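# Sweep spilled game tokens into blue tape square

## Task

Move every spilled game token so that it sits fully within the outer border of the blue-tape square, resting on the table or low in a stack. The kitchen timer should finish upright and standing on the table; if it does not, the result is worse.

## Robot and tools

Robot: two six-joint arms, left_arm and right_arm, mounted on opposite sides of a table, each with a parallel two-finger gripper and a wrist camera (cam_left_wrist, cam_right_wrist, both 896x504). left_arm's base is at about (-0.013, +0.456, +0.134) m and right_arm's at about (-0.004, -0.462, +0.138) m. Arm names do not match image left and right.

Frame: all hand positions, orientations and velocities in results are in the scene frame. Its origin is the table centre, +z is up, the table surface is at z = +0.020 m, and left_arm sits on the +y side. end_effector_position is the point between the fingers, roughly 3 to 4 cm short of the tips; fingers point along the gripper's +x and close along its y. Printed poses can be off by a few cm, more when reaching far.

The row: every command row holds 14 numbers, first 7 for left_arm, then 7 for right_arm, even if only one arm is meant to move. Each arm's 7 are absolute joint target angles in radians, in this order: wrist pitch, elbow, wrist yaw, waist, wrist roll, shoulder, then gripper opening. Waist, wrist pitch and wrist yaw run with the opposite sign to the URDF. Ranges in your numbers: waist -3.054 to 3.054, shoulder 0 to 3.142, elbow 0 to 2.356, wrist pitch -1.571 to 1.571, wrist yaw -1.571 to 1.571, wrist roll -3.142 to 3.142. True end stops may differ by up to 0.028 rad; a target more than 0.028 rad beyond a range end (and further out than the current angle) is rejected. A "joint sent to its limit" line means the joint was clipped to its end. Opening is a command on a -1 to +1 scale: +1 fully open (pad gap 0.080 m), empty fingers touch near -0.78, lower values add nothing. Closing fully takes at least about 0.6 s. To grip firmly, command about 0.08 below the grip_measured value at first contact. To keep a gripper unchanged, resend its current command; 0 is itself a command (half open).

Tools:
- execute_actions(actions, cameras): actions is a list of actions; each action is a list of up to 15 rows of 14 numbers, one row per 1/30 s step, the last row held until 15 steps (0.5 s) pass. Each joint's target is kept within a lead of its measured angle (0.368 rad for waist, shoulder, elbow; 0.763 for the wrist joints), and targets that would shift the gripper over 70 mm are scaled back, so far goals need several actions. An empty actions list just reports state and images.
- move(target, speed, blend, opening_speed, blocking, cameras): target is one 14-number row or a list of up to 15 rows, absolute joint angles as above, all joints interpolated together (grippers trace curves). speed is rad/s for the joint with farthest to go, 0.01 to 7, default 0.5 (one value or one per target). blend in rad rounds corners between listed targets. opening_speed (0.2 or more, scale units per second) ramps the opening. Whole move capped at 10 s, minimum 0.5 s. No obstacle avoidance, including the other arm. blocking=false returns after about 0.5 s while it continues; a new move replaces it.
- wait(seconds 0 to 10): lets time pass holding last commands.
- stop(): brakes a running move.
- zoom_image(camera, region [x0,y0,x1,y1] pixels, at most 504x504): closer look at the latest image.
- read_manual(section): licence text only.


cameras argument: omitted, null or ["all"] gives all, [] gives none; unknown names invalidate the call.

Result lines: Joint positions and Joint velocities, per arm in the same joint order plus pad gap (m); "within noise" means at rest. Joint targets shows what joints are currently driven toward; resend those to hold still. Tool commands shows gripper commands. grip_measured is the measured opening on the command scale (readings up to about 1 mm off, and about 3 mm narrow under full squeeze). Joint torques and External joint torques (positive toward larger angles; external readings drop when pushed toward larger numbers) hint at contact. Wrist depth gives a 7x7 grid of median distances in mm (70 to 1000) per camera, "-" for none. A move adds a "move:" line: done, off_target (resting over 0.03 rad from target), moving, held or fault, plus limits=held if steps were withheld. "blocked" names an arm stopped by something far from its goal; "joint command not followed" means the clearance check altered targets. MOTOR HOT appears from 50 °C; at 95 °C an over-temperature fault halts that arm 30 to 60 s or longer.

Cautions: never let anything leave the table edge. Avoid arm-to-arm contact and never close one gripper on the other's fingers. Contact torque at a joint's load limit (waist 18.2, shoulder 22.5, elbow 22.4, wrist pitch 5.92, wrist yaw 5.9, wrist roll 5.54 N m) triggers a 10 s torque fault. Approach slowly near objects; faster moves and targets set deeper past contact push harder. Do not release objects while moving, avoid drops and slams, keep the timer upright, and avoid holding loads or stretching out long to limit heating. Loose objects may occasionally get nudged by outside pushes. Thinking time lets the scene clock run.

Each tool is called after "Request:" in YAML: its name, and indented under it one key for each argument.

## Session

Request:
execute_actions:
  actions: []

Scene clock: 0.00 s.
left_arm: end_effector_position=(+0.3345, +0.2300, +0.2265) grip_measured=+0.983 end_effector_quat_wxyz=(+0.856, -0.025, +0.437, -0.276) | right_arm: end_effector_position=(+0.0294, -0.1058, +0.3055) grip_measured=+1.000 end_effector_quat_wxyz=(+0.692, -0.256, +0.197, +0.646)
Joint names: [wrist pitch, elbow, wrist yaw, waist, wrist roll, shoulder]
Joint positions: left_arm=[0.15 0.968 -0.213 -1.054 -0.197 1.668 0.079] | right_arm=[0.185 0.79 -0.02 0.086 -0.11 1.252 0.08]
Joint velocities: within noise
Joint torques (N m): no reading
External joint torques (N m): no reading
Heat: left arm: hottest wrist pitch 28 °C (+0.0 °C/min); right arm: hottest shoulder 27 °C (+0.0 °C/min).
Wrist depth (mm): cam_left_wrist=[- - - - - - - / - - - - - - - / 941 - - - - 425 448 / 881 945 - - 331 361 414 / 850 896 - 278 305 349 382 / - - 236 270 290 93 - / - - 236 255 276 84 -] | cam_right_wrist=[483 503 531 566 593 - - / 438 455 479 504 537 - - / 400 416 436 456 483 501 - / 370 385 400 417 436 449 - / 324 362 368 384 396 421 - / - 86 340 356 369 81 - / - 305 320 332 343 81 -]
Joint targets: left_arm=[0.148 0.972 -0.213 -1.054 -0.196 1.665] | right_arm=[0.182 0.794 -0.020 0.086 -0.110 1.249]
Tool commands: left_gripper/opening=+0.982584 right_gripper/opening=+1.0

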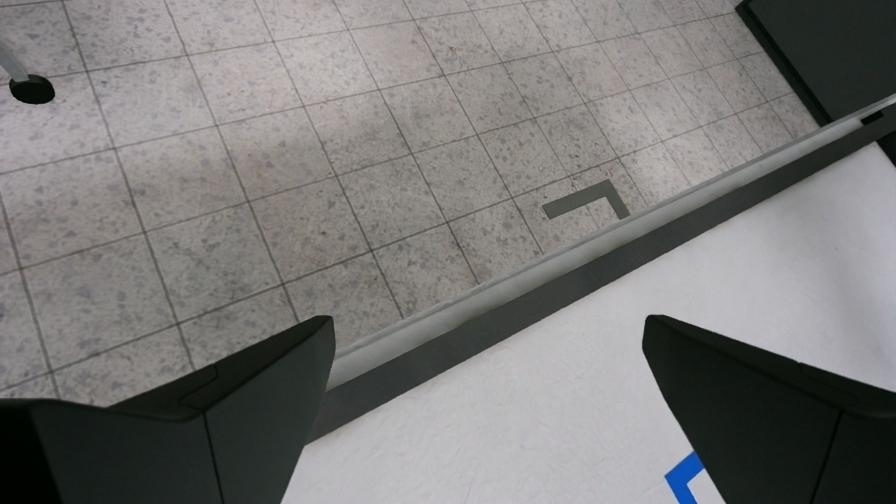

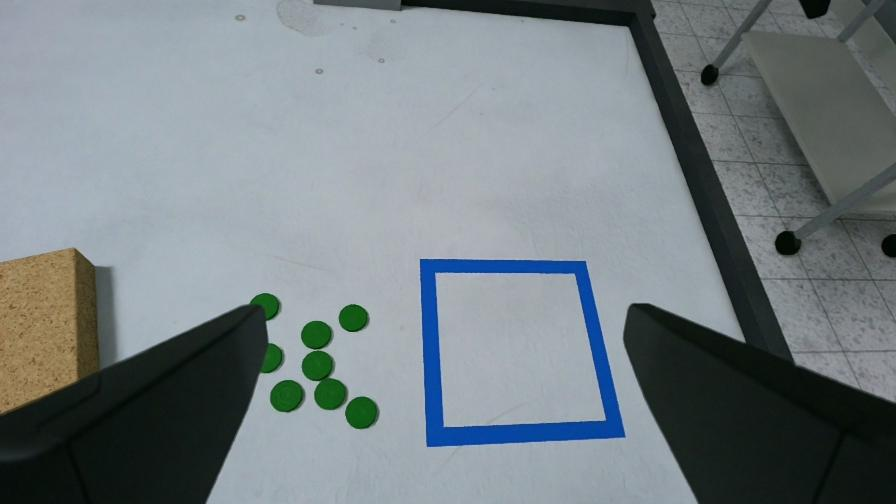

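Request:
move:
  target: [0.148, 0.972, -0.213, -1.054, -0.196, 1.665, 0.9826, 1.191, 1.818, 0, 0.055, 0, 1.779, 1.0]
  speed: 0.8
  cameras: ["cam_right_wrist"]

Request:
zoom_image:
  camera: "cam_right_wrist"
  region: [200, 130, 480, 290]

Scene clock: 2.00 s.
left_arm: end_effector_position=(+0.3345, +0.2300, +0.2265) grip_measured=+0.983 end_effector_quat_wxyz=(+0.856, -0.025, +0.437, -0.276) | right_arm: end_effector_position=(+0.0191, -0.0593, +0.3691) grip_measured=+1.000 end_effector_quat_wxyz=(+0.608, -0.378, +0.395, +0.575)
Joint names: [wrist pitch, elbow, wrist yaw, waist, wrist roll, shoulder]
Joint positions: left_arm=[0.15 0.968 -0.213 -1.054 -0.197 1.668 0.079] | right_arm=[1.19 1.803 -0.003 0.058 -0.005 1.77 0.08]
Joint velocities: within noise
Joint torques (N m): left_arm=[-1.29 6.13 -0.1 -0.11 0.04 -6.26] | right_arm=[-0.8 8.13 0.08 -0.37 0.18 -5.35]
External joint torques (N m): left_arm=[-0.01 0.23 -0.01 -0.14 0.03 0.38] | right_arm=[0.17 2.26 0.07 -0.32 0.18 1.97]
Heat: left arm: hottest wrist pitch 28 °C (+0.0 °C/min); right arm: hottest shoulder 28 °C (+0.0 °C/min).
Wrist depth (mm): cam_left_wrist=[- - - - - - - / - - - - - - - / 933 - - - - 427 446 / 882 930 - - 333 364 413 / 843 900 - 277 307 348 383 / - - 235 269 289 93 - / - - 237 255 276 84 -] | cam_right_wrist=[401 403 413 419 424 431 - / 399 403 415 417 426 434 - / 399 405 412 420 425 431 - / 400 386 410 418 424 430 - / 399 403 411 419 421 429 - / - 86 411 418 422 81 - / - 410 412 419 424 81 -]
Joint targets: left_arm=[0.148 0.972 -0.213 -1.054 -0.196 1.665] | right_arm=[1.191 1.818 0.000 0.055 0.000 1.779]
move: done
Images, in order (width x height): cam_right_wrist 896x504.

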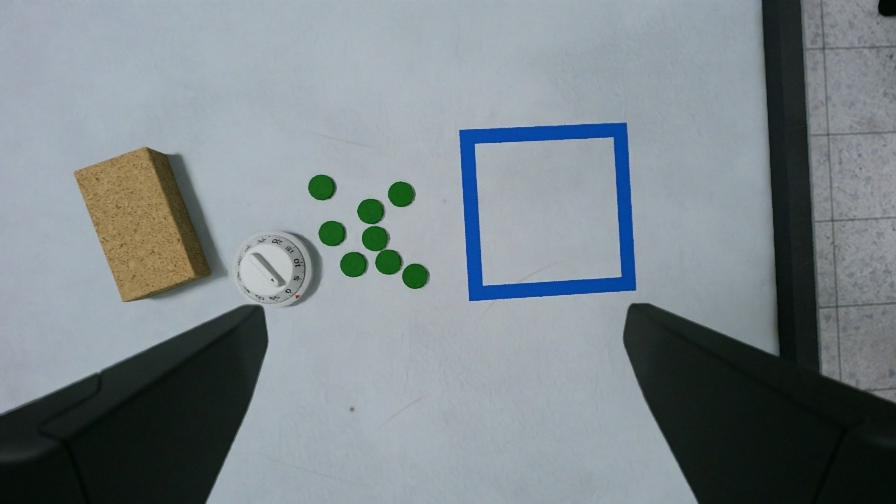

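Scaled by 1.800 from the camera's 896x504 image, which has a finer 1280x720 frame.

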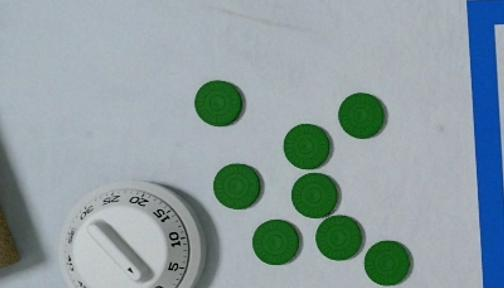

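Request:
move:
  target: [0.148, 0.972, -0.213, -1.054, -0.196, 1.665, 0.9826, 0.799, 1.554, 0, 0.025, -0.785, 2.346, -0.12]
  speed: 0.7
  cameras: ["cam_right_wrist"]

Scene clock: 5.50 s.
left_arm: end_effector_position=(+0.3345, +0.2300, +0.2265) grip_measured=+0.983 end_effector_quat_wxyz=(+0.856, -0.025, +0.437, -0.276) | right_arm: end_effector_position=(+0.0070, -0.0456, +0.0824) grip_measured=-0.117 end_effector_quat_wxyz=(+0.276, -0.652, +0.285, +0.646)
Joint names: [wrist pitch, elbow, wrist yaw, waist, wrist roll, shoulder]
Joint positions: left_arm=[0.15 0.968 -0.213 -1.054 -0.197 1.668 0.079] | right_arm=[0.8 1.555 -0.002 0.027 -0.78 2.341 0.03]
Joint velocities: within noise
Joint torques (N m): left_arm=[-1.29 6.13 -0.08 0.07 0.06 -6.22] | right_arm=[-0.15 4.9 0.1 -0.17 -0.18 -7.63]
External joint torques (N m): left_arm=[0.01 0.21 0.01 0.04 0.05 0.43] | right_arm=[0.13 0.2 0.06 -0.15 -0.18 2.12]
Heat: left arm: hottest wrist pitch 29 °C (+10.9 °C/min); right arm: hottest shoulder 28 °C (+10.9 °C/min).
Wrist depth (mm): cam_left_wrist=[- - - - - - - / - - - - - - - / 926 - - - - 426 444 / 878 951 - - 332 362 415 / 842 892 - 277 307 347 385 / - - 236 268 290 93 - / - - 237 255 276 84 -] | cam_right_wrist=[- 99 98 97 99 96 101 / - 106 102 102 - 106 108 / 113 111 112 111 113 115 114 / - 120 118 119 121 121 122 / 126 128 125 129 128 130 129 / 135 135 78 139 78 139 141 / - - - 152 - - -]
Joint targets: left_arm=[0.148 0.972 -0.213 -1.054 -0.196 1.665] | right_arm=[0.799 1.554 0.000 0.025 -0.785 2.346]
move: done
Images, in order (width x height): cam_right_wrist 896x504.

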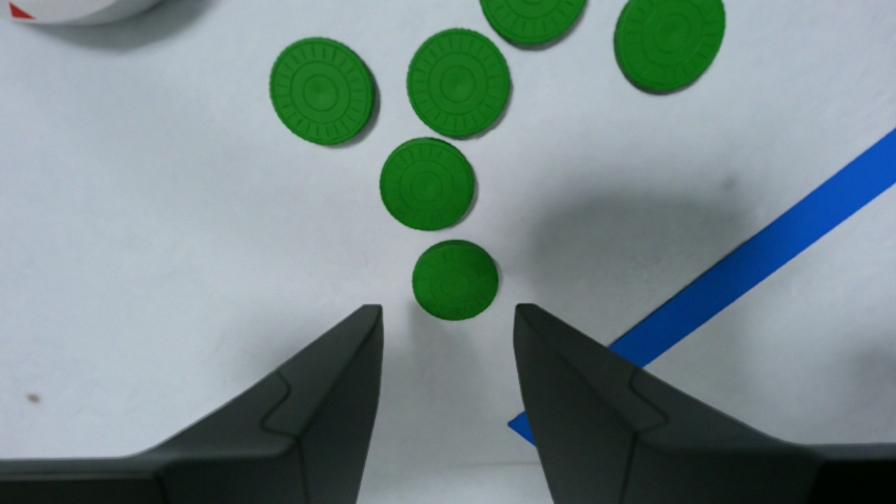

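Request:
move:
  target:
    - [0.148, 0.972, -0.213, -1.054, -0.196, 1.665, 0.9826, 0.744, 1.545, 0, 0.022, -0.785, 2.390, -0.12]
    - [0.148, 0.972, -0.213, -1.054, -0.196, 1.665, 0.9826, 0.744, 1.545, 0, 0.022, -0.785, 2.390, -0.34]
  speed: 0.15
  opening_speed: 0.6
  cameras: ["cam_right_wrist"]

Scene clock: 7.23 s.
left_arm: end_effector_position=(+0.3345, +0.2300, +0.2265) grip_measured=+0.983 end_effector_quat_wxyz=(+0.856, -0.025, +0.437, -0.276) | right_arm: end_effector_position=(+0.0061, -0.0423, +0.0655) grip_measured=-0.329 end_effector_quat_wxyz=(+0.278, -0.651, +0.281, +0.648)
Joint names: [wrist pitch, elbow, wrist yaw, waist, wrist roll, shoulder]
Joint positions: left_arm=[0.15 0.968 -0.213 -1.054 -0.197 1.668 0.079] | right_arm=[0.746 1.55 -0.002 0.025 -0.78 2.38 0.02]
Joint velocities: within noise
Joint torques (N m): left_arm=[-1.3 6.07 -0.08 0.01 0.05 -6.34] | right_arm=[-0.24 4.31 0.1 -0.26 -0.14 -7.21]
External joint torques (N m): left_arm=[-0.01 0.16 0.01 -0.05 0.03 0.33] | right_arm=[0.06 -0.26 0.06 -0.19 -0.14 2.6]
Heat: left arm: hottest wrist pitch 29 °C (+8.3 °C/min); right arm: hottest shoulder 29 °C (+16.6 °C/min).
Wrist depth (mm): cam_left_wrist=[- - - - - - - / - - - - - - - / 916 - - - - 425 443 / 884 949 - - 331 361 417 / 843 893 - 277 306 348 384 / - - 235 269 289 93 - / - - 235 255 275 84 -] | cam_right_wrist=[- 84 82 84 82 - 86 / 88 87 86 - 91 91 - / - 95 96 90 97 97 97 / - 101 101 103 101 105 104 / - 108 106 105 109 110 112 / 115 114 - 116 83 118 121 / - - - 129 - - -]
Joint targets: left_arm=[0.148 0.972 -0.213 -1.054 -0.196 1.665] | right_arm=[0.744 1.545 0.000 0.022 -0.785 2.390]
move: done
Images, in order (width x height): cam_right_wrist 896x504.

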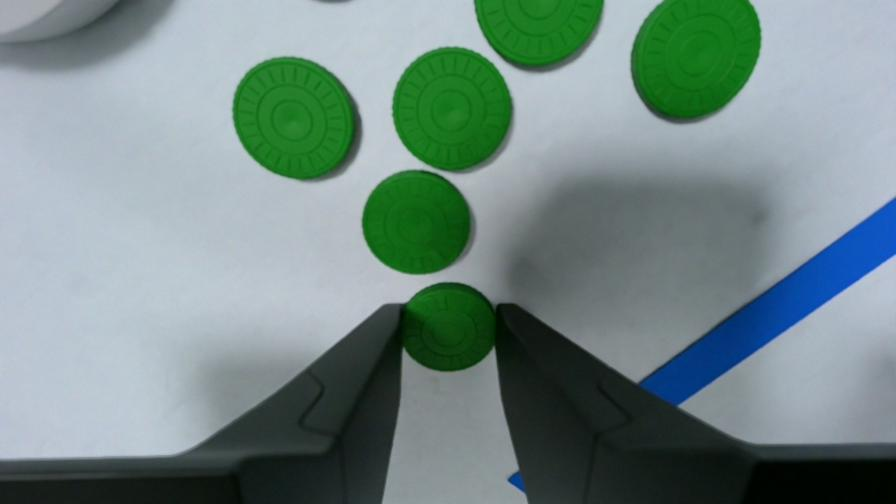

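Request:
move:
  target:
    - [0.148, 0.972, -0.213, -1.054, -0.196, 1.665, 0.9826, 0.799, 1.575, 0, 0.022, -0.785, 2.313, -0.34]
    - [0.148, 0.972, -0.213, -1.054, -0.196, 1.665, 0.9826, 1.001, 2.004, 0, 0.391, -0.785, 2.574, -0.34]
    - [0.148, 0.972, -0.213, -1.054, -0.196, 1.665, 0.9826, 0.947, 1.966, 0, 0.391, -0.785, 2.606, -0.34]
    - [0.148, 0.972, -0.213, -1.054, -0.196, 1.665, 0.9826, 0.947, 1.966, 0, 0.391, -0.785, 2.606, -0.19]
  speed: [0.2, 0.5, 0.12, 0.12]
  blend: [0.02, 0, 0, 0]
  opening_speed: 0.5
  cameras: ["cam_right_wrist"]

Scene clock: 10.37 s.
left_arm: end_effector_position=(+0.3345, +0.2300, +0.2265) grip_measured=+0.983 end_effector_quat_wxyz=(+0.856, -0.025, +0.437, -0.276) | right_arm: end_effector_position=(+0.1777, -0.0176, +0.0672) grip_measured=-0.193 end_effector_quat_wxyz=(+0.393, -0.588, +0.393, +0.588)
Joint names: [wrist pitch, elbow, wrist yaw, waist, wrist roll, shoulder]
Joint positions: left_arm=[0.15 0.968 -0.213 -1.054 -0.197 1.668 0.079] | right_arm=[0.948 1.972 -0.001 0.39 -0.781 2.594 0.026]
Joint velocities: within noise
Joint torques (N m): left_arm=[-1.3 6.14 -0.1 -0.02 0.07 -6.28] | right_arm=[-0.16 4.73 0.04 0.06 -0.14 -8.15]
External joint torques (N m): left_arm=[0.01 0.16 -0.01 -0.06 0.06 0.44] | right_arm=[0.14 -0.28 0 0.1 -0.14 2.98]
Heat: left arm: hottest wrist pitch 30 °C (+11.6 °C/min); right arm: hottest shoulder 30 °C (+17.4 °C/min).
Wrist depth (mm): cam_left_wrist=[- - - - - - - / - - - - - - - / 938 - - - - 431 444 / 903 932 - - 331 365 415 / 840 876 - 277 308 348 370 / - - 236 268 289 93 - / - - 238 255 276 84 -] | cam_right_wrist=[- 83 - 83 84 85 85 / 87 88 88 - - 89 89 / - 94 94 94 96 95 96 / - 100 100 101 100 103 102 / - 106 98 106 107 109 110 / 113 112 72 116 82 116 119 / - - - 127 - - -]
Joint targets: left_arm=[0.148 0.972 -0.213 -1.054 -0.196 1.665] | right_arm=[0.947 1.966 0.000 0.391 -0.785 2.606]
move: done
Images, in order (width x height): cam_right_wrist 896x504.

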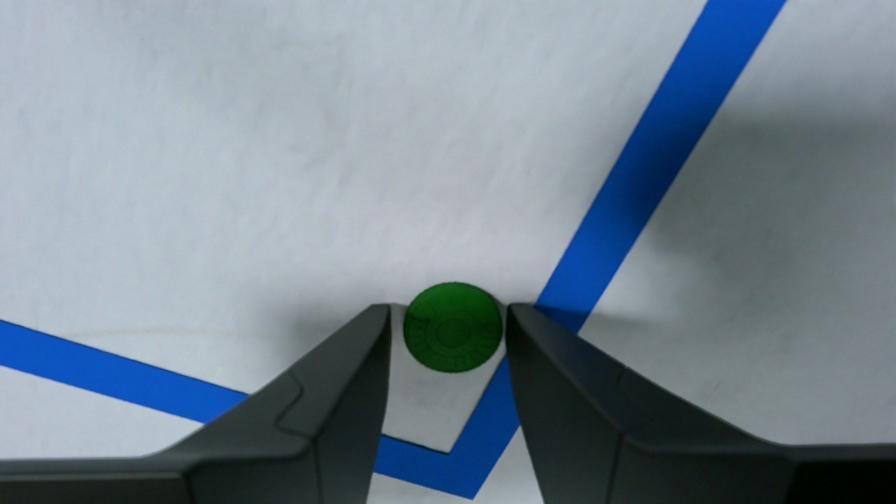

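Request:
move:
  target:
    - [0.148, 0.972, -0.213, -1.054, -0.196, 1.665, 0.9826, 1.001, 2.004, 0, 0.391, -0.785, 2.541, -0.19]
    - [0.148, 0.972, -0.213, -1.054, -0.196, 1.665, 0.9826, 1.064, 2.134, 0, 0.006, 0.785, 2.641, -0.12]
  speed: [0.2, 0.9]
  blend: [0.01, 0]
  opening_speed: 0.6
  cameras: ["cam_right_wrist"]

Scene clock: 13.90 s.
left_arm: end_effector_position=(+0.3345, +0.2300, +0.2265) grip_measured=+0.983 end_effector_quat_wxyz=(+0.856, -0.025, +0.437, -0.276) | right_arm: end_effector_position=(-0.0016, +0.0319, +0.0866) grip_measured=-0.123 end_effector_quat_wxyz=(+0.654, -0.271, +0.653, +0.271)
Joint names: [wrist pitch, elbow, wrist yaw, waist, wrist roll, shoulder]
Joint positions: left_arm=[0.15 0.968 -0.213 -1.054 -0.197 1.668 0.079] | right_arm=[1.062 2.121 -0.001 0.006 0.781 2.629 0.029]
Joint velocities: within noise
Joint torques (N m): left_arm=[-1.29 6.16 -0.08 -0.01 0.05 -6.3] | right_arm=[0.02 7.18 -0.02 -0.08 0.15 -8.48]
External joint torques (N m): left_arm=[0 0.24 0.01 -0.05 0.03 0.38] | right_arm=[0.34 1.9 0.01 0.06 0.15 3.12]
Heat: left arm: hottest wrist pitch 30 °C (+8.6 °C/min); right arm: hottest shoulder 31 °C (+17.3 °C/min).
Wrist depth (mm): cam_left_wrist=[- - - - - - - / - - - - - - - / 913 - - - - 426 444 / 892 940 - - 331 364 416 / 855 892 - 279 307 348 384 / - - 235 269 290 94 - / - - 236 254 276 84 -] | cam_right_wrist=[- 97 99 101 102 104 106 / - 104 106 109 109 110 114 / - 109 111 114 116 118 120 / - 115 117 119 123 125 129 / - 123 124 128 131 135 137 / 129 130 77 136 78 143 150 / - - - 148 - - -]
Joint targets: left_arm=[0.148 0.972 -0.213 -1.054 -0.196 1.665] | right_arm=[1.064 2.134 0.000 0.006 0.785 2.641]
move: done
Images, in order (width x height): cam_right_wrist 896x504.

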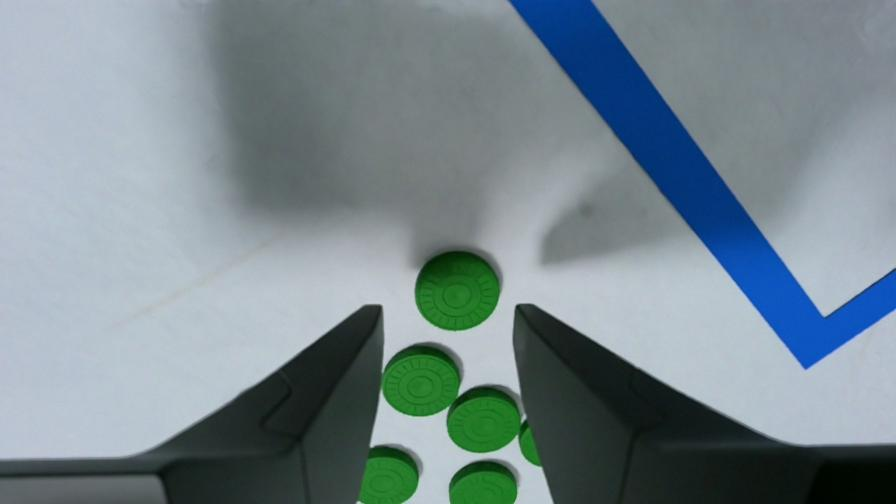

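Request:
move:
  target:
    - [0.148, 0.972, -0.213, -1.054, -0.196, 1.665, 0.9826, 0.999, 2.068, 0, 0.012, 0.785, 2.660, -0.12]
    - [0.148, 0.972, -0.213, -1.054, -0.196, 1.665, 0.9826, 0.999, 2.068, 0, 0.012, 0.785, 2.660, -0.34]
  speed: 0.15
  opening_speed: 0.6
  cameras: ["cam_right_wrist"]

Scene clock: 15.63 s.
left_arm: end_effector_position=(+0.3345, +0.2300, +0.2265) grip_measured=+0.983 end_effector_quat_wxyz=(+0.856, -0.025, +0.437, -0.276) | right_arm: end_effector_position=(+0.0000, +0.0298, +0.0672) grip_measured=-0.328 end_effector_quat_wxyz=(+0.654, -0.268, +0.654, +0.270)
Joint names: [wrist pitch, elbow, wrist yaw, waist, wrist roll, shoulder]
Joint positions: left_arm=[0.15 0.968 -0.213 -1.054 -0.197 1.668 0.079] | right_arm=[0.998 2.077 0.002 0.01 0.781 2.647 0.02]
Joint velocities: within noise
Joint torques (N m): left_arm=[-1.3 6.13 -0.09 0 0.06 -6.18] | right_arm=[-0.04 4.5 -0.1 0.12 0.13 -8.37]
External joint torques (N m): left_arm=[0 0.21 0 -0.07 0.04 0.46] | right_arm=[0.26 -0.58 -0.07 0.09 0.13 2.98]
Heat: left arm: hottest wrist pitch 30 °C (+7.7 °C/min); right arm: hottest shoulder 32 °C (+19.2 °C/min).
Wrist depth (mm): cam_left_wrist=[- - - - - - - / - - - - - - - / 927 - - - - 425 443 / 889 933 - - 330 362 414 / 847 891 - 277 308 348 383 / - - 235 268 290 93 - / - - 237 254 276 84 -] | cam_right_wrist=[- 82 - 83 85 87 89 / - 87 88 - 91 92 93 / 90 92 94 95 97 97 100 / - 95 98 101 101 106 106 / - 104 103 104 109 113 114 / 109 110 - 113 83 120 123 / - - - 122 - - -]
Joint targets: left_arm=[0.148 0.972 -0.213 -1.054 -0.196 1.665] | right_arm=[0.999 2.068 0.000 0.012 0.785 2.660]
move: done
Images, in order (width x height): cam_right_wrist 896x504.

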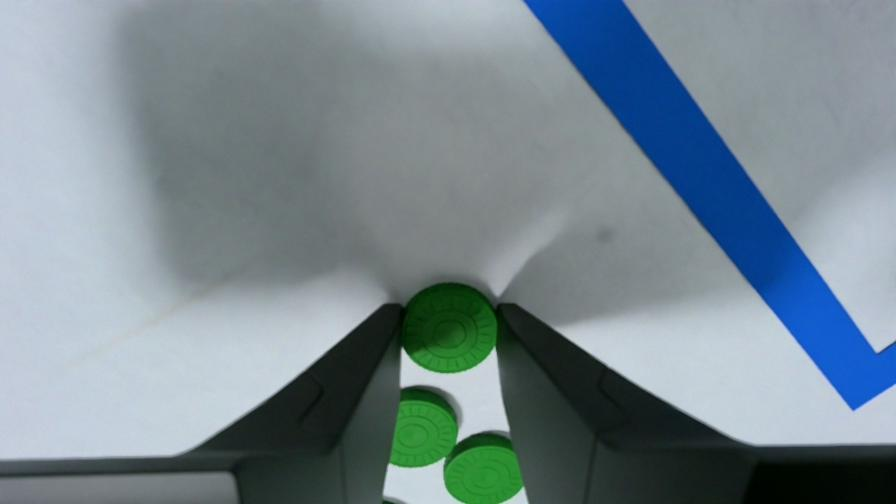

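Request:
move:
  target:
    - [0.148, 0.972, -0.213, -1.054, -0.196, 1.665, 0.9826, 1.052, 2.110, 0, 0.012, 0.785, 2.596, -0.34]
    - [0.148, 0.972, -0.213, -1.054, -0.196, 1.665, 0.9826, 0.887, 1.743, 0, 0.181, 0.785, 2.415, -0.34]
    - [0.148, 0.972, -0.213, -1.054, -0.196, 1.665, 0.9826, 0.834, 1.728, 0, 0.181, 0.785, 2.485, -0.34]
    - [0.148, 0.972, -0.213, -1.054, -0.196, 1.665, 0.9826, 0.834, 1.728, 0, 0.181, 0.785, 2.485, -0.19]
  speed: [0.2, 0.5, 0.12, 0.12]
  blend: [0.02, 0, 0, 0]
  opening_speed: 0.5
  cameras: ["cam_right_wrist"]

Scene clock: 18.80 s.
left_arm: end_effector_position=(+0.3345, +0.2300, +0.2265) grip_measured=+0.983 end_effector_quat_wxyz=(+0.856, -0.025, +0.437, -0.276) | right_arm: end_effector_position=(+0.0760, -0.0215, +0.0659) grip_measured=-0.193 end_effector_quat_wxyz=(+0.673, -0.214, +0.676, +0.210)
Joint names: [wrist pitch, elbow, wrist yaw, waist, wrist roll, shoulder]
Joint positions: left_arm=[0.15 0.968 -0.213 -1.054 -0.197 1.668 0.079] | right_arm=[0.835 1.733 0.001 0.181 0.781 2.474 0.026]
Joint velocities: within noise
Joint torques (N m): left_arm=[-1.32 6.23 -0.08 0 0.07 -6.25] | right_arm=[-0.18 4.54 -0.06 -0.1 0.13 -7.73]
External joint torques (N m): left_arm=[-0.02 0.29 0.01 -0.03 0.06 0.39] | right_arm=[0.12 -0.25 -0.03 -0.07 0.13 2.73]
Heat: left arm: hottest wrist pitch 31 °C (+9.6 °C/min); right arm: hottest shoulder 33 °C (+19.1 °C/min).
Wrist depth (mm): cam_left_wrist=[- - - - - - - / - - - - - - - / 926 - - - - 426 446 / 886 943 - - 332 365 416 / 837 889 - 278 307 349 384 / - - 236 269 290 93 - / - - 236 255 276 84 -] | cam_right_wrist=[- 81 - 83 85 87 89 / - 86 87 - 91 92 95 / 90 91 94 94 97 98 101 / - 95 98 101 101 107 107 / - 103 98 106 109 114 115 / 108 109 72 116 82 120 124 / - - - 127 - - -]
Joint targets: left_arm=[0.148 0.972 -0.213 -1.054 -0.196 1.665] | right_arm=[0.834 1.728 0.000 0.181 0.785 2.485]
move: done
Images, in order (width x height): cam_right_wrist 896x504.

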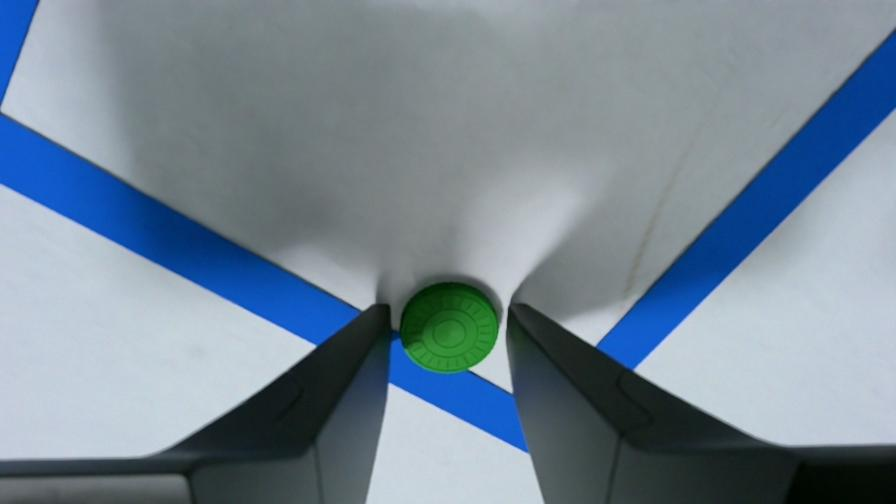

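Request:
move:
  target:
    - [0.148, 0.972, -0.213, -1.054, -0.196, 1.665, 0.9826, 0.887, 1.764, 0, 0.181, 0.785, 2.415, -0.19]
    - [0.148, 0.972, -0.213, -1.054, -0.196, 1.665, 0.9826, 0.838, 1.639, 0, -0.031, -0.86, 2.359, -0.12]
  speed: [0.2, 0.9]
  blend: [0.01, 0]
  opening_speed: 0.6
  cameras: ["cam_right_wrist"]

Scene clock: 22.43 s.
left_arm: end_effector_position=(+0.3345, +0.2300, +0.2265) grip_measured=+0.983 end_effector_quat_wxyz=(+0.856, -0.025, +0.437, -0.276) | right_arm: end_effector_position=(-0.0179, -0.0299, +0.0857) grip_measured=-0.123 end_effector_quat_wxyz=(+0.235, -0.667, +0.239, +0.666)
Joint names: [wrist pitch, elbow, wrist yaw, waist, wrist roll, shoulder]
Joint positions: left_arm=[0.15 0.968 -0.213 -1.054 -0.197 1.668 0.079] | right_arm=[0.84 1.645 0 -0.031 -0.855 2.381 0.029]
Joint velocities: within noise
Joint torques (N m): left_arm=[-1.27 6.12 -0.09 -0.05 0.07 -6.28] | right_arm=[-0.23 4.44 0.01 -0.18 -0.15 -10.68]
External joint torques (N m): left_arm=[0.02 0.19 0 -0.08 0.06 0.37] | right_arm=[0.09 -0.42 -0.03 -0.21 -0.15 -0.57]
Heat: left arm: hottest wrist pitch 31 °C (+8.0 °C/min); right arm: hottest shoulder 35 °C (+21.4 °C/min).
Wrist depth (mm): cam_left_wrist=[- - - - - - - / - - - - - - - / 926 - - - - 427 445 / 885 943 - - 331 364 414 / 854 887 - 277 305 350 382 / - - 235 269 289 94 - / - - 237 255 276 84 -] | cam_right_wrist=[- - 91 101 103 103 104 / - 94 110 106 108 110 111 / 114 114 112 113 115 117 117 / 120 122 119 122 124 124 126 / 130 131 127 132 131 133 133 / 138 136 77 142 78 142 144 / - - - 154 - - -]
Joint targets: left_arm=[0.148 0.972 -0.213 -1.054 -0.196 1.665] | right_arm=[0.838 1.639 0.000 -0.031 -0.860 2.359]
move: done
Images, in order (width x height): cam_right_wrist 896x504.

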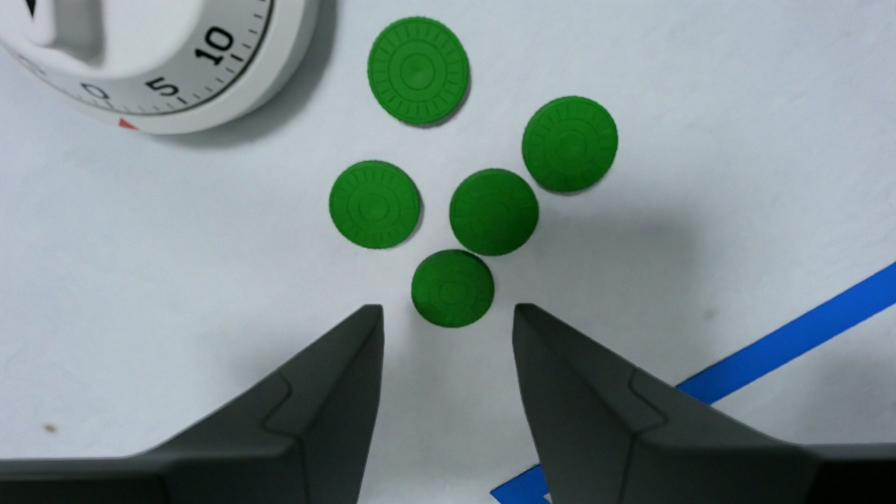

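Request:
move:
  target:
    - [0.148, 0.972, -0.213, -1.054, -0.196, 1.665, 0.9826, 0.782, 1.622, 0, -0.028, -0.86, 2.431, -0.12]
    - [0.148, 0.972, -0.213, -1.054, -0.196, 1.665, 0.9826, 0.782, 1.622, 0, -0.028, -0.86, 2.431, -0.34]
  speed: 0.15
  opening_speed: 0.6
  cameras: ["cam_right_wrist"]

Scene clock: 25.50 s.
left_arm: end_effector_position=(+0.3345, +0.2300, +0.2265) grip_measured=+0.983 end_effector_quat_wxyz=(+0.856, -0.025, +0.437, -0.276) | right_arm: end_effector_position=(-0.0178, -0.0305, +0.0652) grip_measured=-0.328 end_effector_quat_wxyz=(+0.234, -0.667, +0.239, +0.665)
Joint names: [wrist pitch, elbow, wrist yaw, waist, wrist roll, shoulder]
Joint positions: left_arm=[0.15 0.968 -0.213 -1.054 -0.197 1.668 0.079] | right_arm=[0.783 1.626 0 -0.031 -0.856 2.421 0.02]
Joint velocities: within noise
Joint torques (N m): left_arm=[-1.29 6.16 -0.09 -0.03 0.07 -6.22] | right_arm=[-0.15 4.47 0.04 0.19 -0.13 -7.44]
External joint torques (N m): left_arm=[0 0.26 0 -0.01 0.05 0.36] | right_arm=[0.14 -0.15 0 0.16 -0.13 2.56]
Heat: left arm: hottest wrist pitch 31 °C (+7.1 °C/min); right arm: hottest shoulder 35 °C (+18.8 °C/min).
Wrist depth (mm): cam_left_wrist=[- - - - - - - / - - - - - - - / 931 - - - - 427 447 / 879 942 - - 330 364 416 / 849 893 - 278 305 348 384 / - - 235 268 290 93 - / - - 237 255 276 84 -] | cam_right_wrist=[- - 79 81 84 85 85 / - 76 89 85 - 90 89 / - 95 93 95 90 95 96 / - 101 99 100 101 103 102 / - 107 105 103 108 109 110 / 114 113 - 115 83 116 119 / - - - 128 - - -]
Joint targets: left_arm=[0.148 0.972 -0.213 -1.054 -0.196 1.665] | right_arm=[0.782 1.622 0.000 -0.028 -0.860 2.431]
move: done
Images, in order (width x height): cam_right_wrist 896x504.

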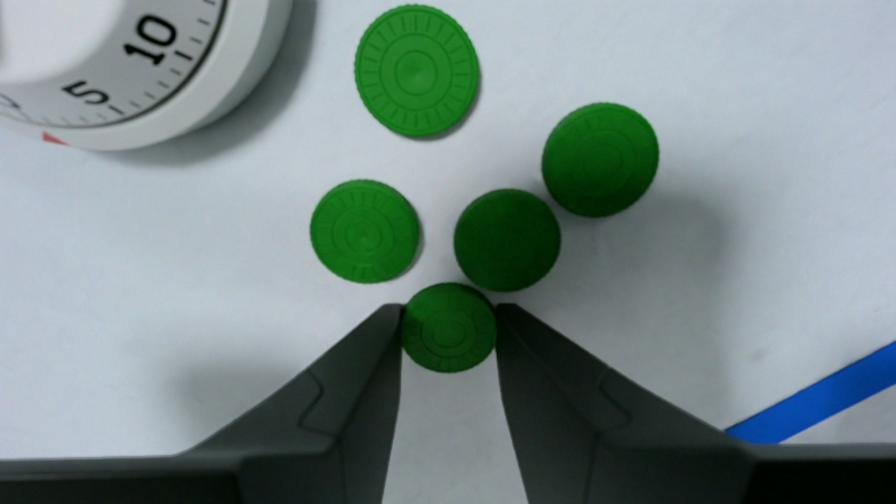

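Request:
move:
  target:
    - [0.148, 0.972, -0.213, -1.054, -0.196, 1.665, 0.9826, 0.838, 1.659, 0, -0.028, -0.86, 2.359, -0.34]
    - [0.148, 0.972, -0.213, -1.054, -0.196, 1.665, 0.9826, 0.906, 1.804, 0, 0.414, -0.86, 2.469, -0.34]
    - [0.148, 0.972, -0.213, -1.054, -0.196, 1.665, 0.9826, 0.853, 1.767, 0, 0.414, -0.86, 2.5045, -0.34]
    - [0.148, 0.972, -0.213, -1.054, -0.196, 1.665, 0.9826, 0.853, 1.767, 0, 0.414, -0.86, 2.5045, -0.19]
  speed: [0.2, 0.5, 0.12, 0.12]
  blend: [0.02, 0, 0, 0]
  opening_speed: 0.5
  cameras: ["cam_right_wrist"]

Scene clock: 28.60 s.
left_arm: end_effector_position=(+0.3345, +0.2300, +0.2265) grip_measured=+0.983 end_effector_quat_wxyz=(+0.856, -0.025, +0.437, -0.276) | right_arm: end_effector_position=(+0.1775, -0.0464, +0.0663) grip_measured=-0.193 end_effector_quat_wxyz=(+0.376, -0.599, +0.379, +0.597)
Joint names: [wrist pitch, elbow, wrist yaw, waist, wrist roll, shoulder]
Joint positions: left_arm=[0.15 0.968 -0.213 -1.054 -0.197 1.668 0.079] | right_arm=[0.855 1.773 -0.002 0.413 -0.856 2.494 0.026]
Joint velocities: within noise
Joint torques (N m): left_arm=[-1.3 6.17 -0.11 0.03 0.06 -6.22] | right_arm=[-0.17 4.52 0.07 0.03 -0.14 -7.83]
External joint torques (N m): left_arm=[0 0.21 -0.02 -0.01 0.04 0.46] | right_arm=[0.13 -0.31 0.03 -0.02 -0.14 2.76]
Heat: left arm: hottest wrist pitch 31 °C (+6.3 °C/min); right arm: hottest shoulder 35 °C (+16.8 °C/min).
Wrist depth (mm): cam_left_wrist=[- - - - - - - / - - - - - - - / 946 - - - - 427 447 / 878 939 - - 332 364 415 / 868 897 - 278 307 348 262 / - - 236 268 289 93 - / - - 237 255 276 84 -] | cam_right_wrist=[- 83 - 84 84 85 85 / 88 88 88 - - 89 89 / - 95 95 93 95 95 96 / - 101 100 101 100 103 102 / - 107 98 105 107 109 110 / 114 113 72 116 82 116 119 / - - - 128 - - -]
Joint targets: left_arm=[0.148 0.972 -0.213 -1.054 -0.196 1.665] | right_arm=[0.853 1.767 0.000 0.414 -0.860 2.504]
move: done
Images, in order (width x height): cam_right_wrist 896x504.

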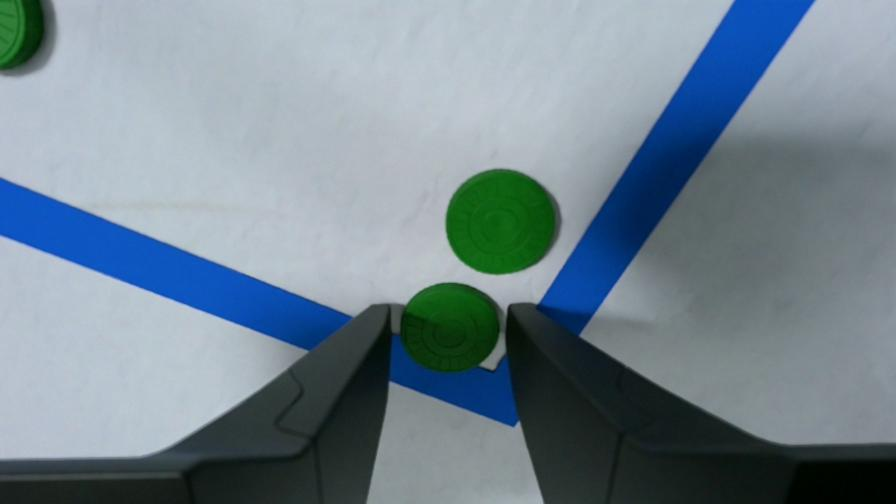

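Request:
move:
  target:
    - [0.148, 0.972, -0.213, -1.054, -0.196, 1.665, 0.9826, 0.906, 1.804, 0, 0.414, -0.86, 2.436, -0.19]
    - [0.148, 0.972, -0.213, -1.054, -0.196, 1.665, 0.9826, 0.913, 1.819, 0, -0.049, 0, 2.477, -0.11]
    - [0.148, 0.972, -0.213, -1.054, -0.196, 1.665, 0.9826, 0.858, 1.781, 0, -0.049, 0, 2.5135, -0.11]
    - [0.148, 0.972, -0.213, -1.054, -0.196, 1.665, 0.9826, 0.858, 1.781, 0, -0.049, 0, 2.5135, -0.34]
  speed: [0.2, 0.7, 0.12, 0.12]
  blend: [0.01, 0, 0, 0]
  opening_speed: 0.6
  cameras: ["cam_right_wrist"]

Scene clock: 33.40 s.
left_arm: end_effector_position=(+0.3345, +0.2300, +0.2265) grip_measured=+0.983 end_effector_quat_wxyz=(+0.856, -0.025, +0.437, -0.276) | right_arm: end_effector_position=(-0.0264, -0.0069, +0.0658) grip_measured=-0.328 end_effector_quat_wxyz=(+0.486, -0.515, +0.487, +0.512)
Joint names: [wrist pitch, elbow, wrist yaw, waist, wrist roll, shoulder]
Joint positions: left_arm=[0.15 0.968 -0.213 -1.054 -0.197 1.668 0.079] | right_arm=[0.86 1.787 -0.001 -0.048 -0.005 2.503 0.02]
Joint velocities: within noise
Joint torques (N m): left_arm=[-1.3 6.11 -0.09 0.06 0.07 -6.26] | right_arm=[-0.22 4.51 0.02 -0.11 0.15 -7.86]
External joint torques (N m): left_arm=[-0.01 0.2 0 0.04 0.05 0.39] | right_arm=[0.09 -0.25 0.01 0.01 0.15 2.61]
Heat: left arm: hottest wrist pitch 32 °C (+7.2 °C/min); right arm: hottest shoulder 36 °C (+16.2 °C/min).
Wrist depth (mm): cam_left_wrist=[- - - - - - - / - - - - - - - / 920 - - - - 427 448 / 862 960 - - 331 362 417 / 850 904 - 278 306 350 385 / - - 236 270 290 94 - / - - 238 254 276 84 -] | cam_right_wrist=[- 80 - 83 84 85 86 / - 83 87 - - 89 - / - 92 94 92 96 96 98 / - 96 97 97 100 104 104 / - 102 101 105 108 110 113 / - 94 - 114 83 118 120 / - - - 128 - - -]
Joint targets: left_arm=[0.148 0.972 -0.213 -1.054 -0.196 1.665] | right_arm=[0.858 1.781 0.000 -0.049 0.000 2.514]
move: done
Images, in order (width x height): cam_right_wrist 896x504.

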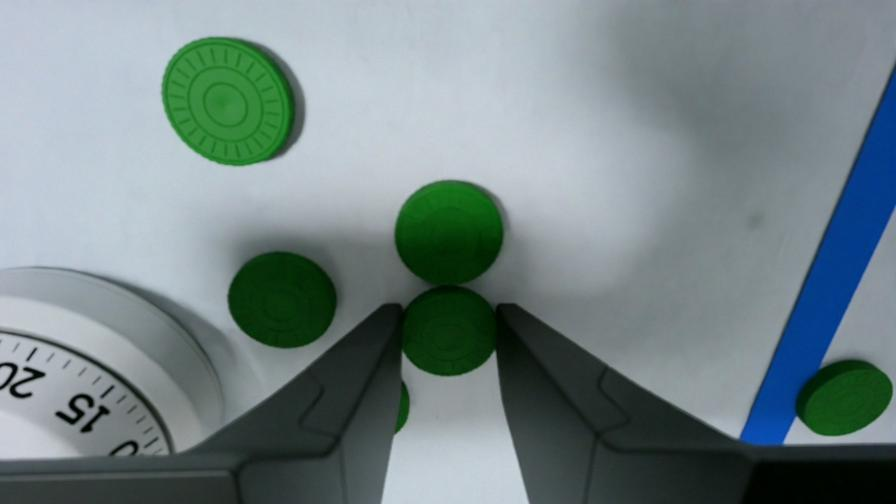

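Request:
move:
  target:
    - [0.148, 0.972, -0.213, -1.054, -0.196, 1.665, 0.9826, 0.913, 1.819, 0, -0.049, 0, 2.444, -0.34]
    - [0.148, 0.972, -0.213, -1.054, -0.196, 1.665, 0.9826, 0.918, 1.830, 0, 0.252, 0, 2.483, -0.34]
    - [0.148, 0.972, -0.213, -1.054, -0.196, 1.665, 0.9826, 0.865, 1.793, 0, 0.252, 0, 2.518, -0.34]
    - [0.148, 0.972, -0.213, -1.054, -0.196, 1.665, 0.9826, 0.865, 1.793, 0, 0.252, 0, 2.518, -0.19]
  speed: [0.2, 0.5, 0.12, 0.12]
  blend: [0.02, 0, 0, 0]
  opening_speed: 0.5
  cameras: ["cam_right_wrist"]

Scene clock: 36.20 s.
left_arm: end_effector_position=(+0.3345, +0.2300, +0.2265) grip_measured=+0.983 end_effector_quat_wxyz=(+0.856, -0.025, +0.437, -0.276) | right_arm: end_effector_position=(+0.1091, -0.0192, +0.0662) grip_measured=-0.193 end_effector_quat_wxyz=(+0.556, -0.437, +0.558, +0.434)
Joint names: [wrist pitch, elbow, wrist yaw, waist, wrist roll, shoulder]
Joint positions: left_arm=[0.15 0.968 -0.213 -1.054 -0.197 1.668 0.079] | right_arm=[0.867 1.799 -0.002 0.251 -0.005 2.508 0.026]
Joint velocities: within noise
Joint torques (N m): left_arm=[-1.3 6.13 -0.09 -0.05 0.08 -6.23] | right_arm=[-0.22 4.6 0.04 0.02 0.15 -7.94]
External joint torques (N m): left_arm=[0 0.2 0 -0.04 0.06 0.4] | right_arm=[0.11 -0.35 0.03 0.12 0.15 2.84]
Heat: left arm: hottest wrist pitch 32 °C (+6.6 °C/min); right arm: hottest shoulder 37 °C (+16.6 °C/min).
Wrist depth (mm): cam_left_wrist=[- - - - - - - / - - - - - - - / 919 - - - - 428 446 / 893 950 - - 332 363 414 / 839 902 - 277 307 347 385 / - - 235 269 290 93 - / - - 236 254 276 84 -] | cam_right_wrist=[- 81 - 83 85 85 87 / - 86 87 - - 90 - / 90 92 93 94 96 96 98 / - 96 98 101 100 100 104 / - 105 103 105 108 109 112 / 111 110 72 116 82 113 122 / - - - 128 - - -]
Joint targets: left_arm=[0.148 0.972 -0.213 -1.054 -0.196 1.665] | right_arm=[0.865 1.793 0.000 0.252 0.000 2.518]
move: done
Images, in order (width x height): cam_right_wrist 896x504.

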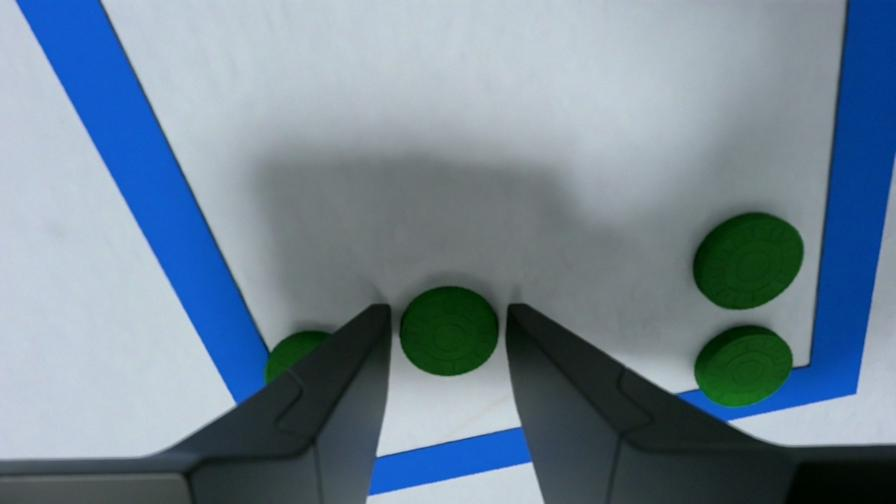

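Request:
move:
  target:
    - [0.148,0.972,-0.213,-1.054,-0.196,1.665,0.9826,0.918,1.830,0,0.252,0,2.450,-0.19]
    - [0.148,0.972,-0.213,-1.054,-0.196,1.665,0.9826,1.001,2.004,0,-0.0537,0,2.574,-0.11]
  speed: [0.2,0.6]
  blend: [0.01,0]
  opening_speed: 0.6
  cameras: ["cam_right_wrist"]

Scene clock: 39.17 s.
left_arm: end_effector_position=(+0.3345, +0.2300, +0.2265) grip_measured=+0.983 end_effector_quat_wxyz=(+0.856, -0.025, +0.437, -0.276) | right_arm: end_effector_position=(-0.0302, +0.0173, +0.0861) grip_measured=-0.113 end_effector_quat_wxyz=(+0.485, -0.515, +0.485, +0.515)
Joint names: [wrist pitch, elbow, wrist yaw, waist, wrist roll, shoulder]
Joint positions: left_arm=[0.15 0.968 -0.213 -1.054 -0.197 1.668 0.079] | right_arm=[1 1.992 0 -0.053 -0.005 2.563 0.03]
Joint velocities: within noise
Joint torques (N m): left_arm=[-1.28 6.18 -0.09 -0.06 0.06 -6.28] | right_arm=[0.02 7.01 0 -0.03 0.15 -8.3]
External joint torques (N m): left_arm=[0.03 0.2 0 -0.09 0.04 0.41] | right_arm=[0.35 1.83 -0.01 0.11 0.15 2.9]
Heat: left arm: hottest wrist pitch 32 °C (+6.1 °C/min); right arm: hottest shoulder 38 °C (+16.9 °C/min).
Wrist depth (mm): cam_left_wrist=[- - - - - - - / - - - - - - - / 923 - - - - 428 445 / 883 944 - - 332 364 415 / 851 888 - 278 308 348 385 / - - 235 268 289 93 - / - - 238 254 277 84 -] | cam_right_wrist=[- 98 - - 101 102 104 / - 105 106 107 108 109 111 / - 110 110 113 115 117 118 / - 118 119 120 123 124 127 / - 123 124 127 131 134 135 / - - 78 138 78 143 145 / - - - 152 - - -]
Joint targets: left_arm=[0.148 0.972 -0.213 -1.054 -0.196 1.665] | right_arm=[1.001 2.004 0.000 -0.054 0.000 2.574]
move: done
Images, in order (width x height): cam_right_wrist 896x504.

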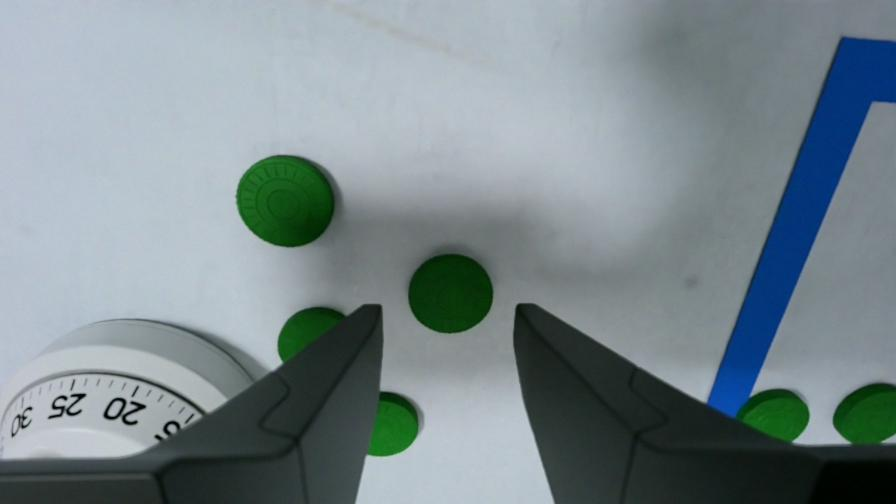

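Request:
move:
  target:
    - [0.148,0.972,-0.213,-1.054,-0.196,1.665,0.9826,0.948,1.965,0,-0.0537,0,2.607,-0.11]
    - [0.148,0.972,-0.213,-1.054,-0.196,1.665,0.9826,0.948,1.965,0,-0.0537,0,2.607,-0.34]
  speed: [0.12,0.12]
  opening_speed: 0.6
  cameras: ["cam_right_wrist"]

Request:
move:
  target:
    - [0.148,0.972,-0.213,-1.054,-0.196,1.665,0.9826,1.001,2.005,0,-0.0537,0,2.541,-0.34]
    - [0.148,0.972,-0.213,-1.054,-0.196,1.665,0.9826,0.954,1.885,0,0.325,0,2.4895,-0.34]
    - [0.148,0.972,-0.213,-1.054,-0.196,1.665,0.9826,0.9015,1.867,0,0.325,0,2.5564,-0.34]
    - [0.148,0.972,-0.213,-1.054,-0.196,1.665,0.9826,0.9015,1.867,0,0.325,0,2.5564,-0.19]
  speed: [0.2,0.5,0.12,0.12]
  blend: [0.02,0,0,0]
  opening_speed: 0.5
  cameras: ["cam_right_wrist"]

Scene clock: 41.33 s.
left_arm: end_effector_position=(+0.3345, +0.2300, +0.2265) grip_measured=+0.983 end_effector_quat_wxyz=(+0.856, -0.025, +0.437, -0.276) | right_arm: end_effector_position=(-0.0301, +0.0169, +0.0667) grip_measured=-0.328 end_effector_quat_wxyz=(+0.485, -0.515, +0.485, +0.514)
Joint names: [wrist pitch, elbow, wrist yaw, waist, wrist roll, shoulder]
Joint positions: left_arm=[0.15 0.968 -0.213 -1.054 -0.197 1.668 0.079] | right_arm=[0.949 1.972 0 -0.053 -0.004 2.595 0.02]
Joint velocities: within noise
Joint torques (N m): left_arm=[-1.3 6.13 -0.08 0.03 0.08 -6.28] | right_arm=[-0.2 4.6 0 -0.11 0.14 -8.2]
External joint torques (N m): left_arm=[0.01 0.17 0.01 0.04 0.06 0.39] | right_arm=[0.13 -0.5 0 -0.16 0.14 3.06]
Heat: left arm: hottest wrist pitch 32 °C (+5.8 °C/min); right arm: hottest shoulder 38 °C (+16.0 °C/min).
Wrist depth (mm): cam_left_wrist=[- - - - - - - / - - - - - - - / 918 - - - - 427 446 / 882 929 - - 333 363 415 / 837 898 - 278 305 346 385 / - - 235 268 290 93 - / - - 237 254 275 84 -] | cam_right_wrist=[- 82 - 83 84 85 86 / - 86 87 - - 90 - / - 91 93 94 96 96 98 / - 95 97 101 100 104 104 / - 105 103 103 108 110 113 / - 109 - 115 83 118 122 / - - - 124 - - -]
Joint targets: left_arm=[0.148 0.972 -0.213 -1.054 -0.196 1.665] | right_arm=[0.948 1.965 0.000 -0.054 0.000 2.607]
move: done
Images, in order (width x height): cam_right_wrist 896x504.

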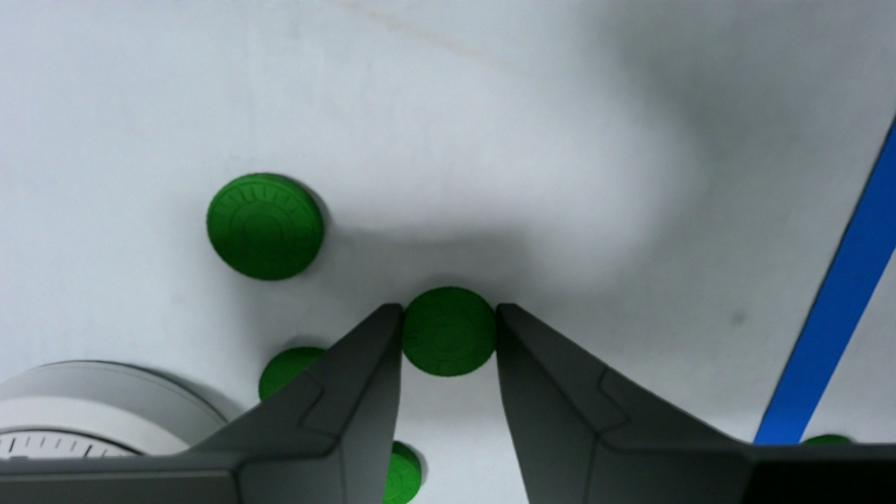

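Scene clock: 44.10 s.
left_arm: end_effector_position=(+0.3345, +0.2300, +0.2265) grip_measured=+0.983 end_effector_quat_wxyz=(+0.856, -0.025, +0.437, -0.276) | right_arm: end_effector_position=(+0.1445, -0.0192, +0.0664) grip_measured=-0.193 end_effector_quat_wxyz=(+0.572, -0.416, +0.574, +0.413)
Joint names: [wrist pitch, elbow, wrist yaw, waist, wrist roll, shoulder]
Joint positions: left_arm=[0.15 0.968 -0.213 -1.054 -0.197 1.668 0.079] | right_arm=[0.902 1.873 -0.002 0.324 -0.004 2.545 0.026]
Joint velocities: within noise
Joint torques (N m): left_arm=[-1.3 6.15 -0.1 -0.06 0.05 -6.28] | right_arm=[-0.15 4.77 0.07 0.03 0.14 -7.94]
External joint torques (N m): left_arm=[-0.01 0.26 -0.01 -0.09 0.03 0.36] | right_arm=[0.16 -0.16 0.07 -0.03 0.14 2.91]
Heat: left arm: hottest wrist pitch 32 °C (+5.4 °C/min); right arm: hottest shoulder 39 °C (+16.3 °C/min).
Wrist depth (mm): cam_left_wrist=[- - - - - - - / - - - - - - - / 912 - - - - 425 446 / 885 937 - - 331 362 416 / 834 903 - 278 307 350 375 / - - 236 269 288 94 - / - - 237 254 275 84 -] | cam_right_wrist=[- 81 - 83 85 85 86 / - 86 87 - - 89 - / 90 92 94 94 96 96 98 / - 96 98 101 99 104 105 / - 105 103 104 - 110 113 / 111 109 72 116 82 118 122 / - - - 128 - - -]
Joint targets: left_arm=[0.148 0.972 -0.213 -1.054 -0.196 1.665] | right_arm=[0.901 1.867 0.000 0.325 0.000 2.556]
move: done
Images, in order (width x height): cam_right_wrist 896x504.

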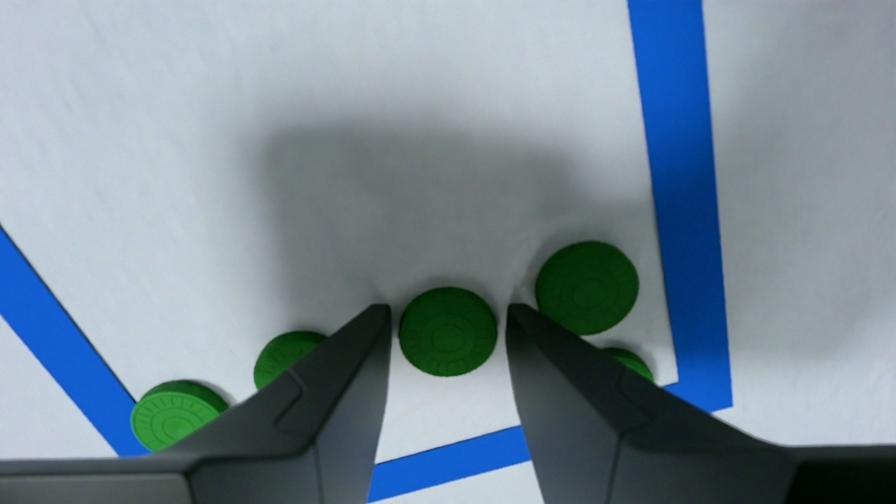

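Request:
move:
  target:
    - [0.148,0.972,-0.213,-1.054,-0.196,1.665,0.9826,0.954,1.905,0,0.325,0,2.489,-0.19]
    - [0.148,0.972,-0.213,-1.054,-0.196,1.665,0.9826,0.845,1.654,0,-0.0976,0,2.367,-0.11]
  speed: [0.2,0.6]
  blend: [0.01,0]
  opening_speed: 0.6
  cameras: ["cam_right_wrist"]

Scene clock: 47.33 s.
left_arm: end_effector_position=(+0.3345, +0.2300, +0.2265) grip_measured=+0.983 end_effector_quat_wxyz=(+0.856, -0.025, +0.437, -0.276) | right_arm: end_effector_position=(-0.0465, -0.0296, +0.0856) grip_measured=-0.113 end_effector_quat_wxyz=(+0.472, -0.527, +0.475, +0.523)
Joint names: [wrist pitch, elbow, wrist yaw, waist, wrist roll, shoulder]
Joint positions: left_arm=[0.15 0.968 -0.213 -1.054 -0.197 1.668 0.079] | right_arm=[0.847 1.66 0 -0.097 -0.004 2.389 0.03]
Joint velocities: within noise
Joint torques (N m): left_arm=[-1.29 6.15 -0.09 0.07 0.05 -6.32] | right_arm=[-0.27 4.5 -0.01 -0.06 0.14 -10.8]
External joint torques (N m): left_arm=[-0.01 0.27 0 0.05 0.04 0.31] | right_arm=[0.07 -0.39 -0.01 -0.02 0.14 -0.68]
Heat: left arm: hottest wrist pitch 32 °C (+5.1 °C/min); right arm: hottest shoulder 40 °C (+16.5 °C/min).
Wrist depth (mm): cam_left_wrist=[- - - - - - - / - - - - - - - / 916 - - - - 428 442 / 875 933 - - 329 362 413 / 832 896 - 278 307 347 384 / - - 235 268 290 93 - / - - 237 254 277 84 -] | cam_right_wrist=[- 99 - 102 103 104 106 / - 106 108 109 109 110 113 / - 96 110 115 116 119 119 / - 92 107 120 124 126 128 / - 95 107 131 132 136 135 / - - 78 142 78 145 150 / - - - 155 - - -]
Joint targets: left_arm=[0.148 0.972 -0.213 -1.054 -0.196 1.665] | right_arm=[0.845 1.654 0.000 -0.098 0.000 2.367]
move: done
Images, in order (width x height): cam_right_wrist 896x504.

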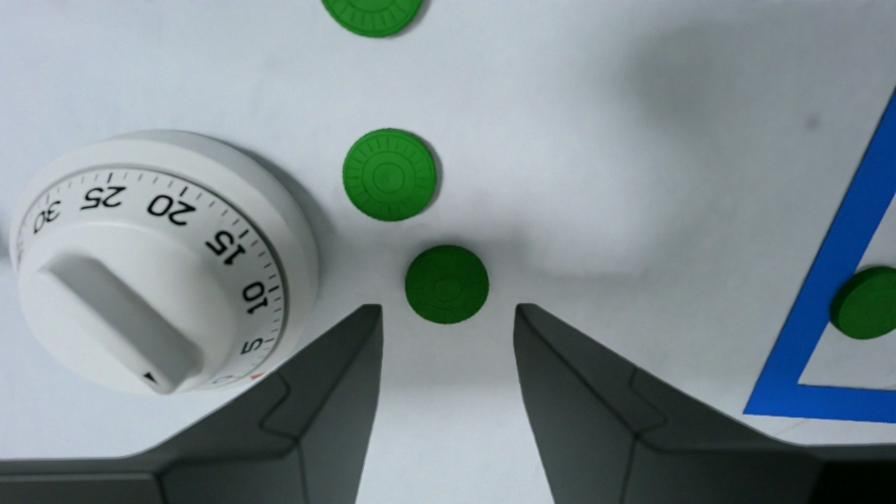

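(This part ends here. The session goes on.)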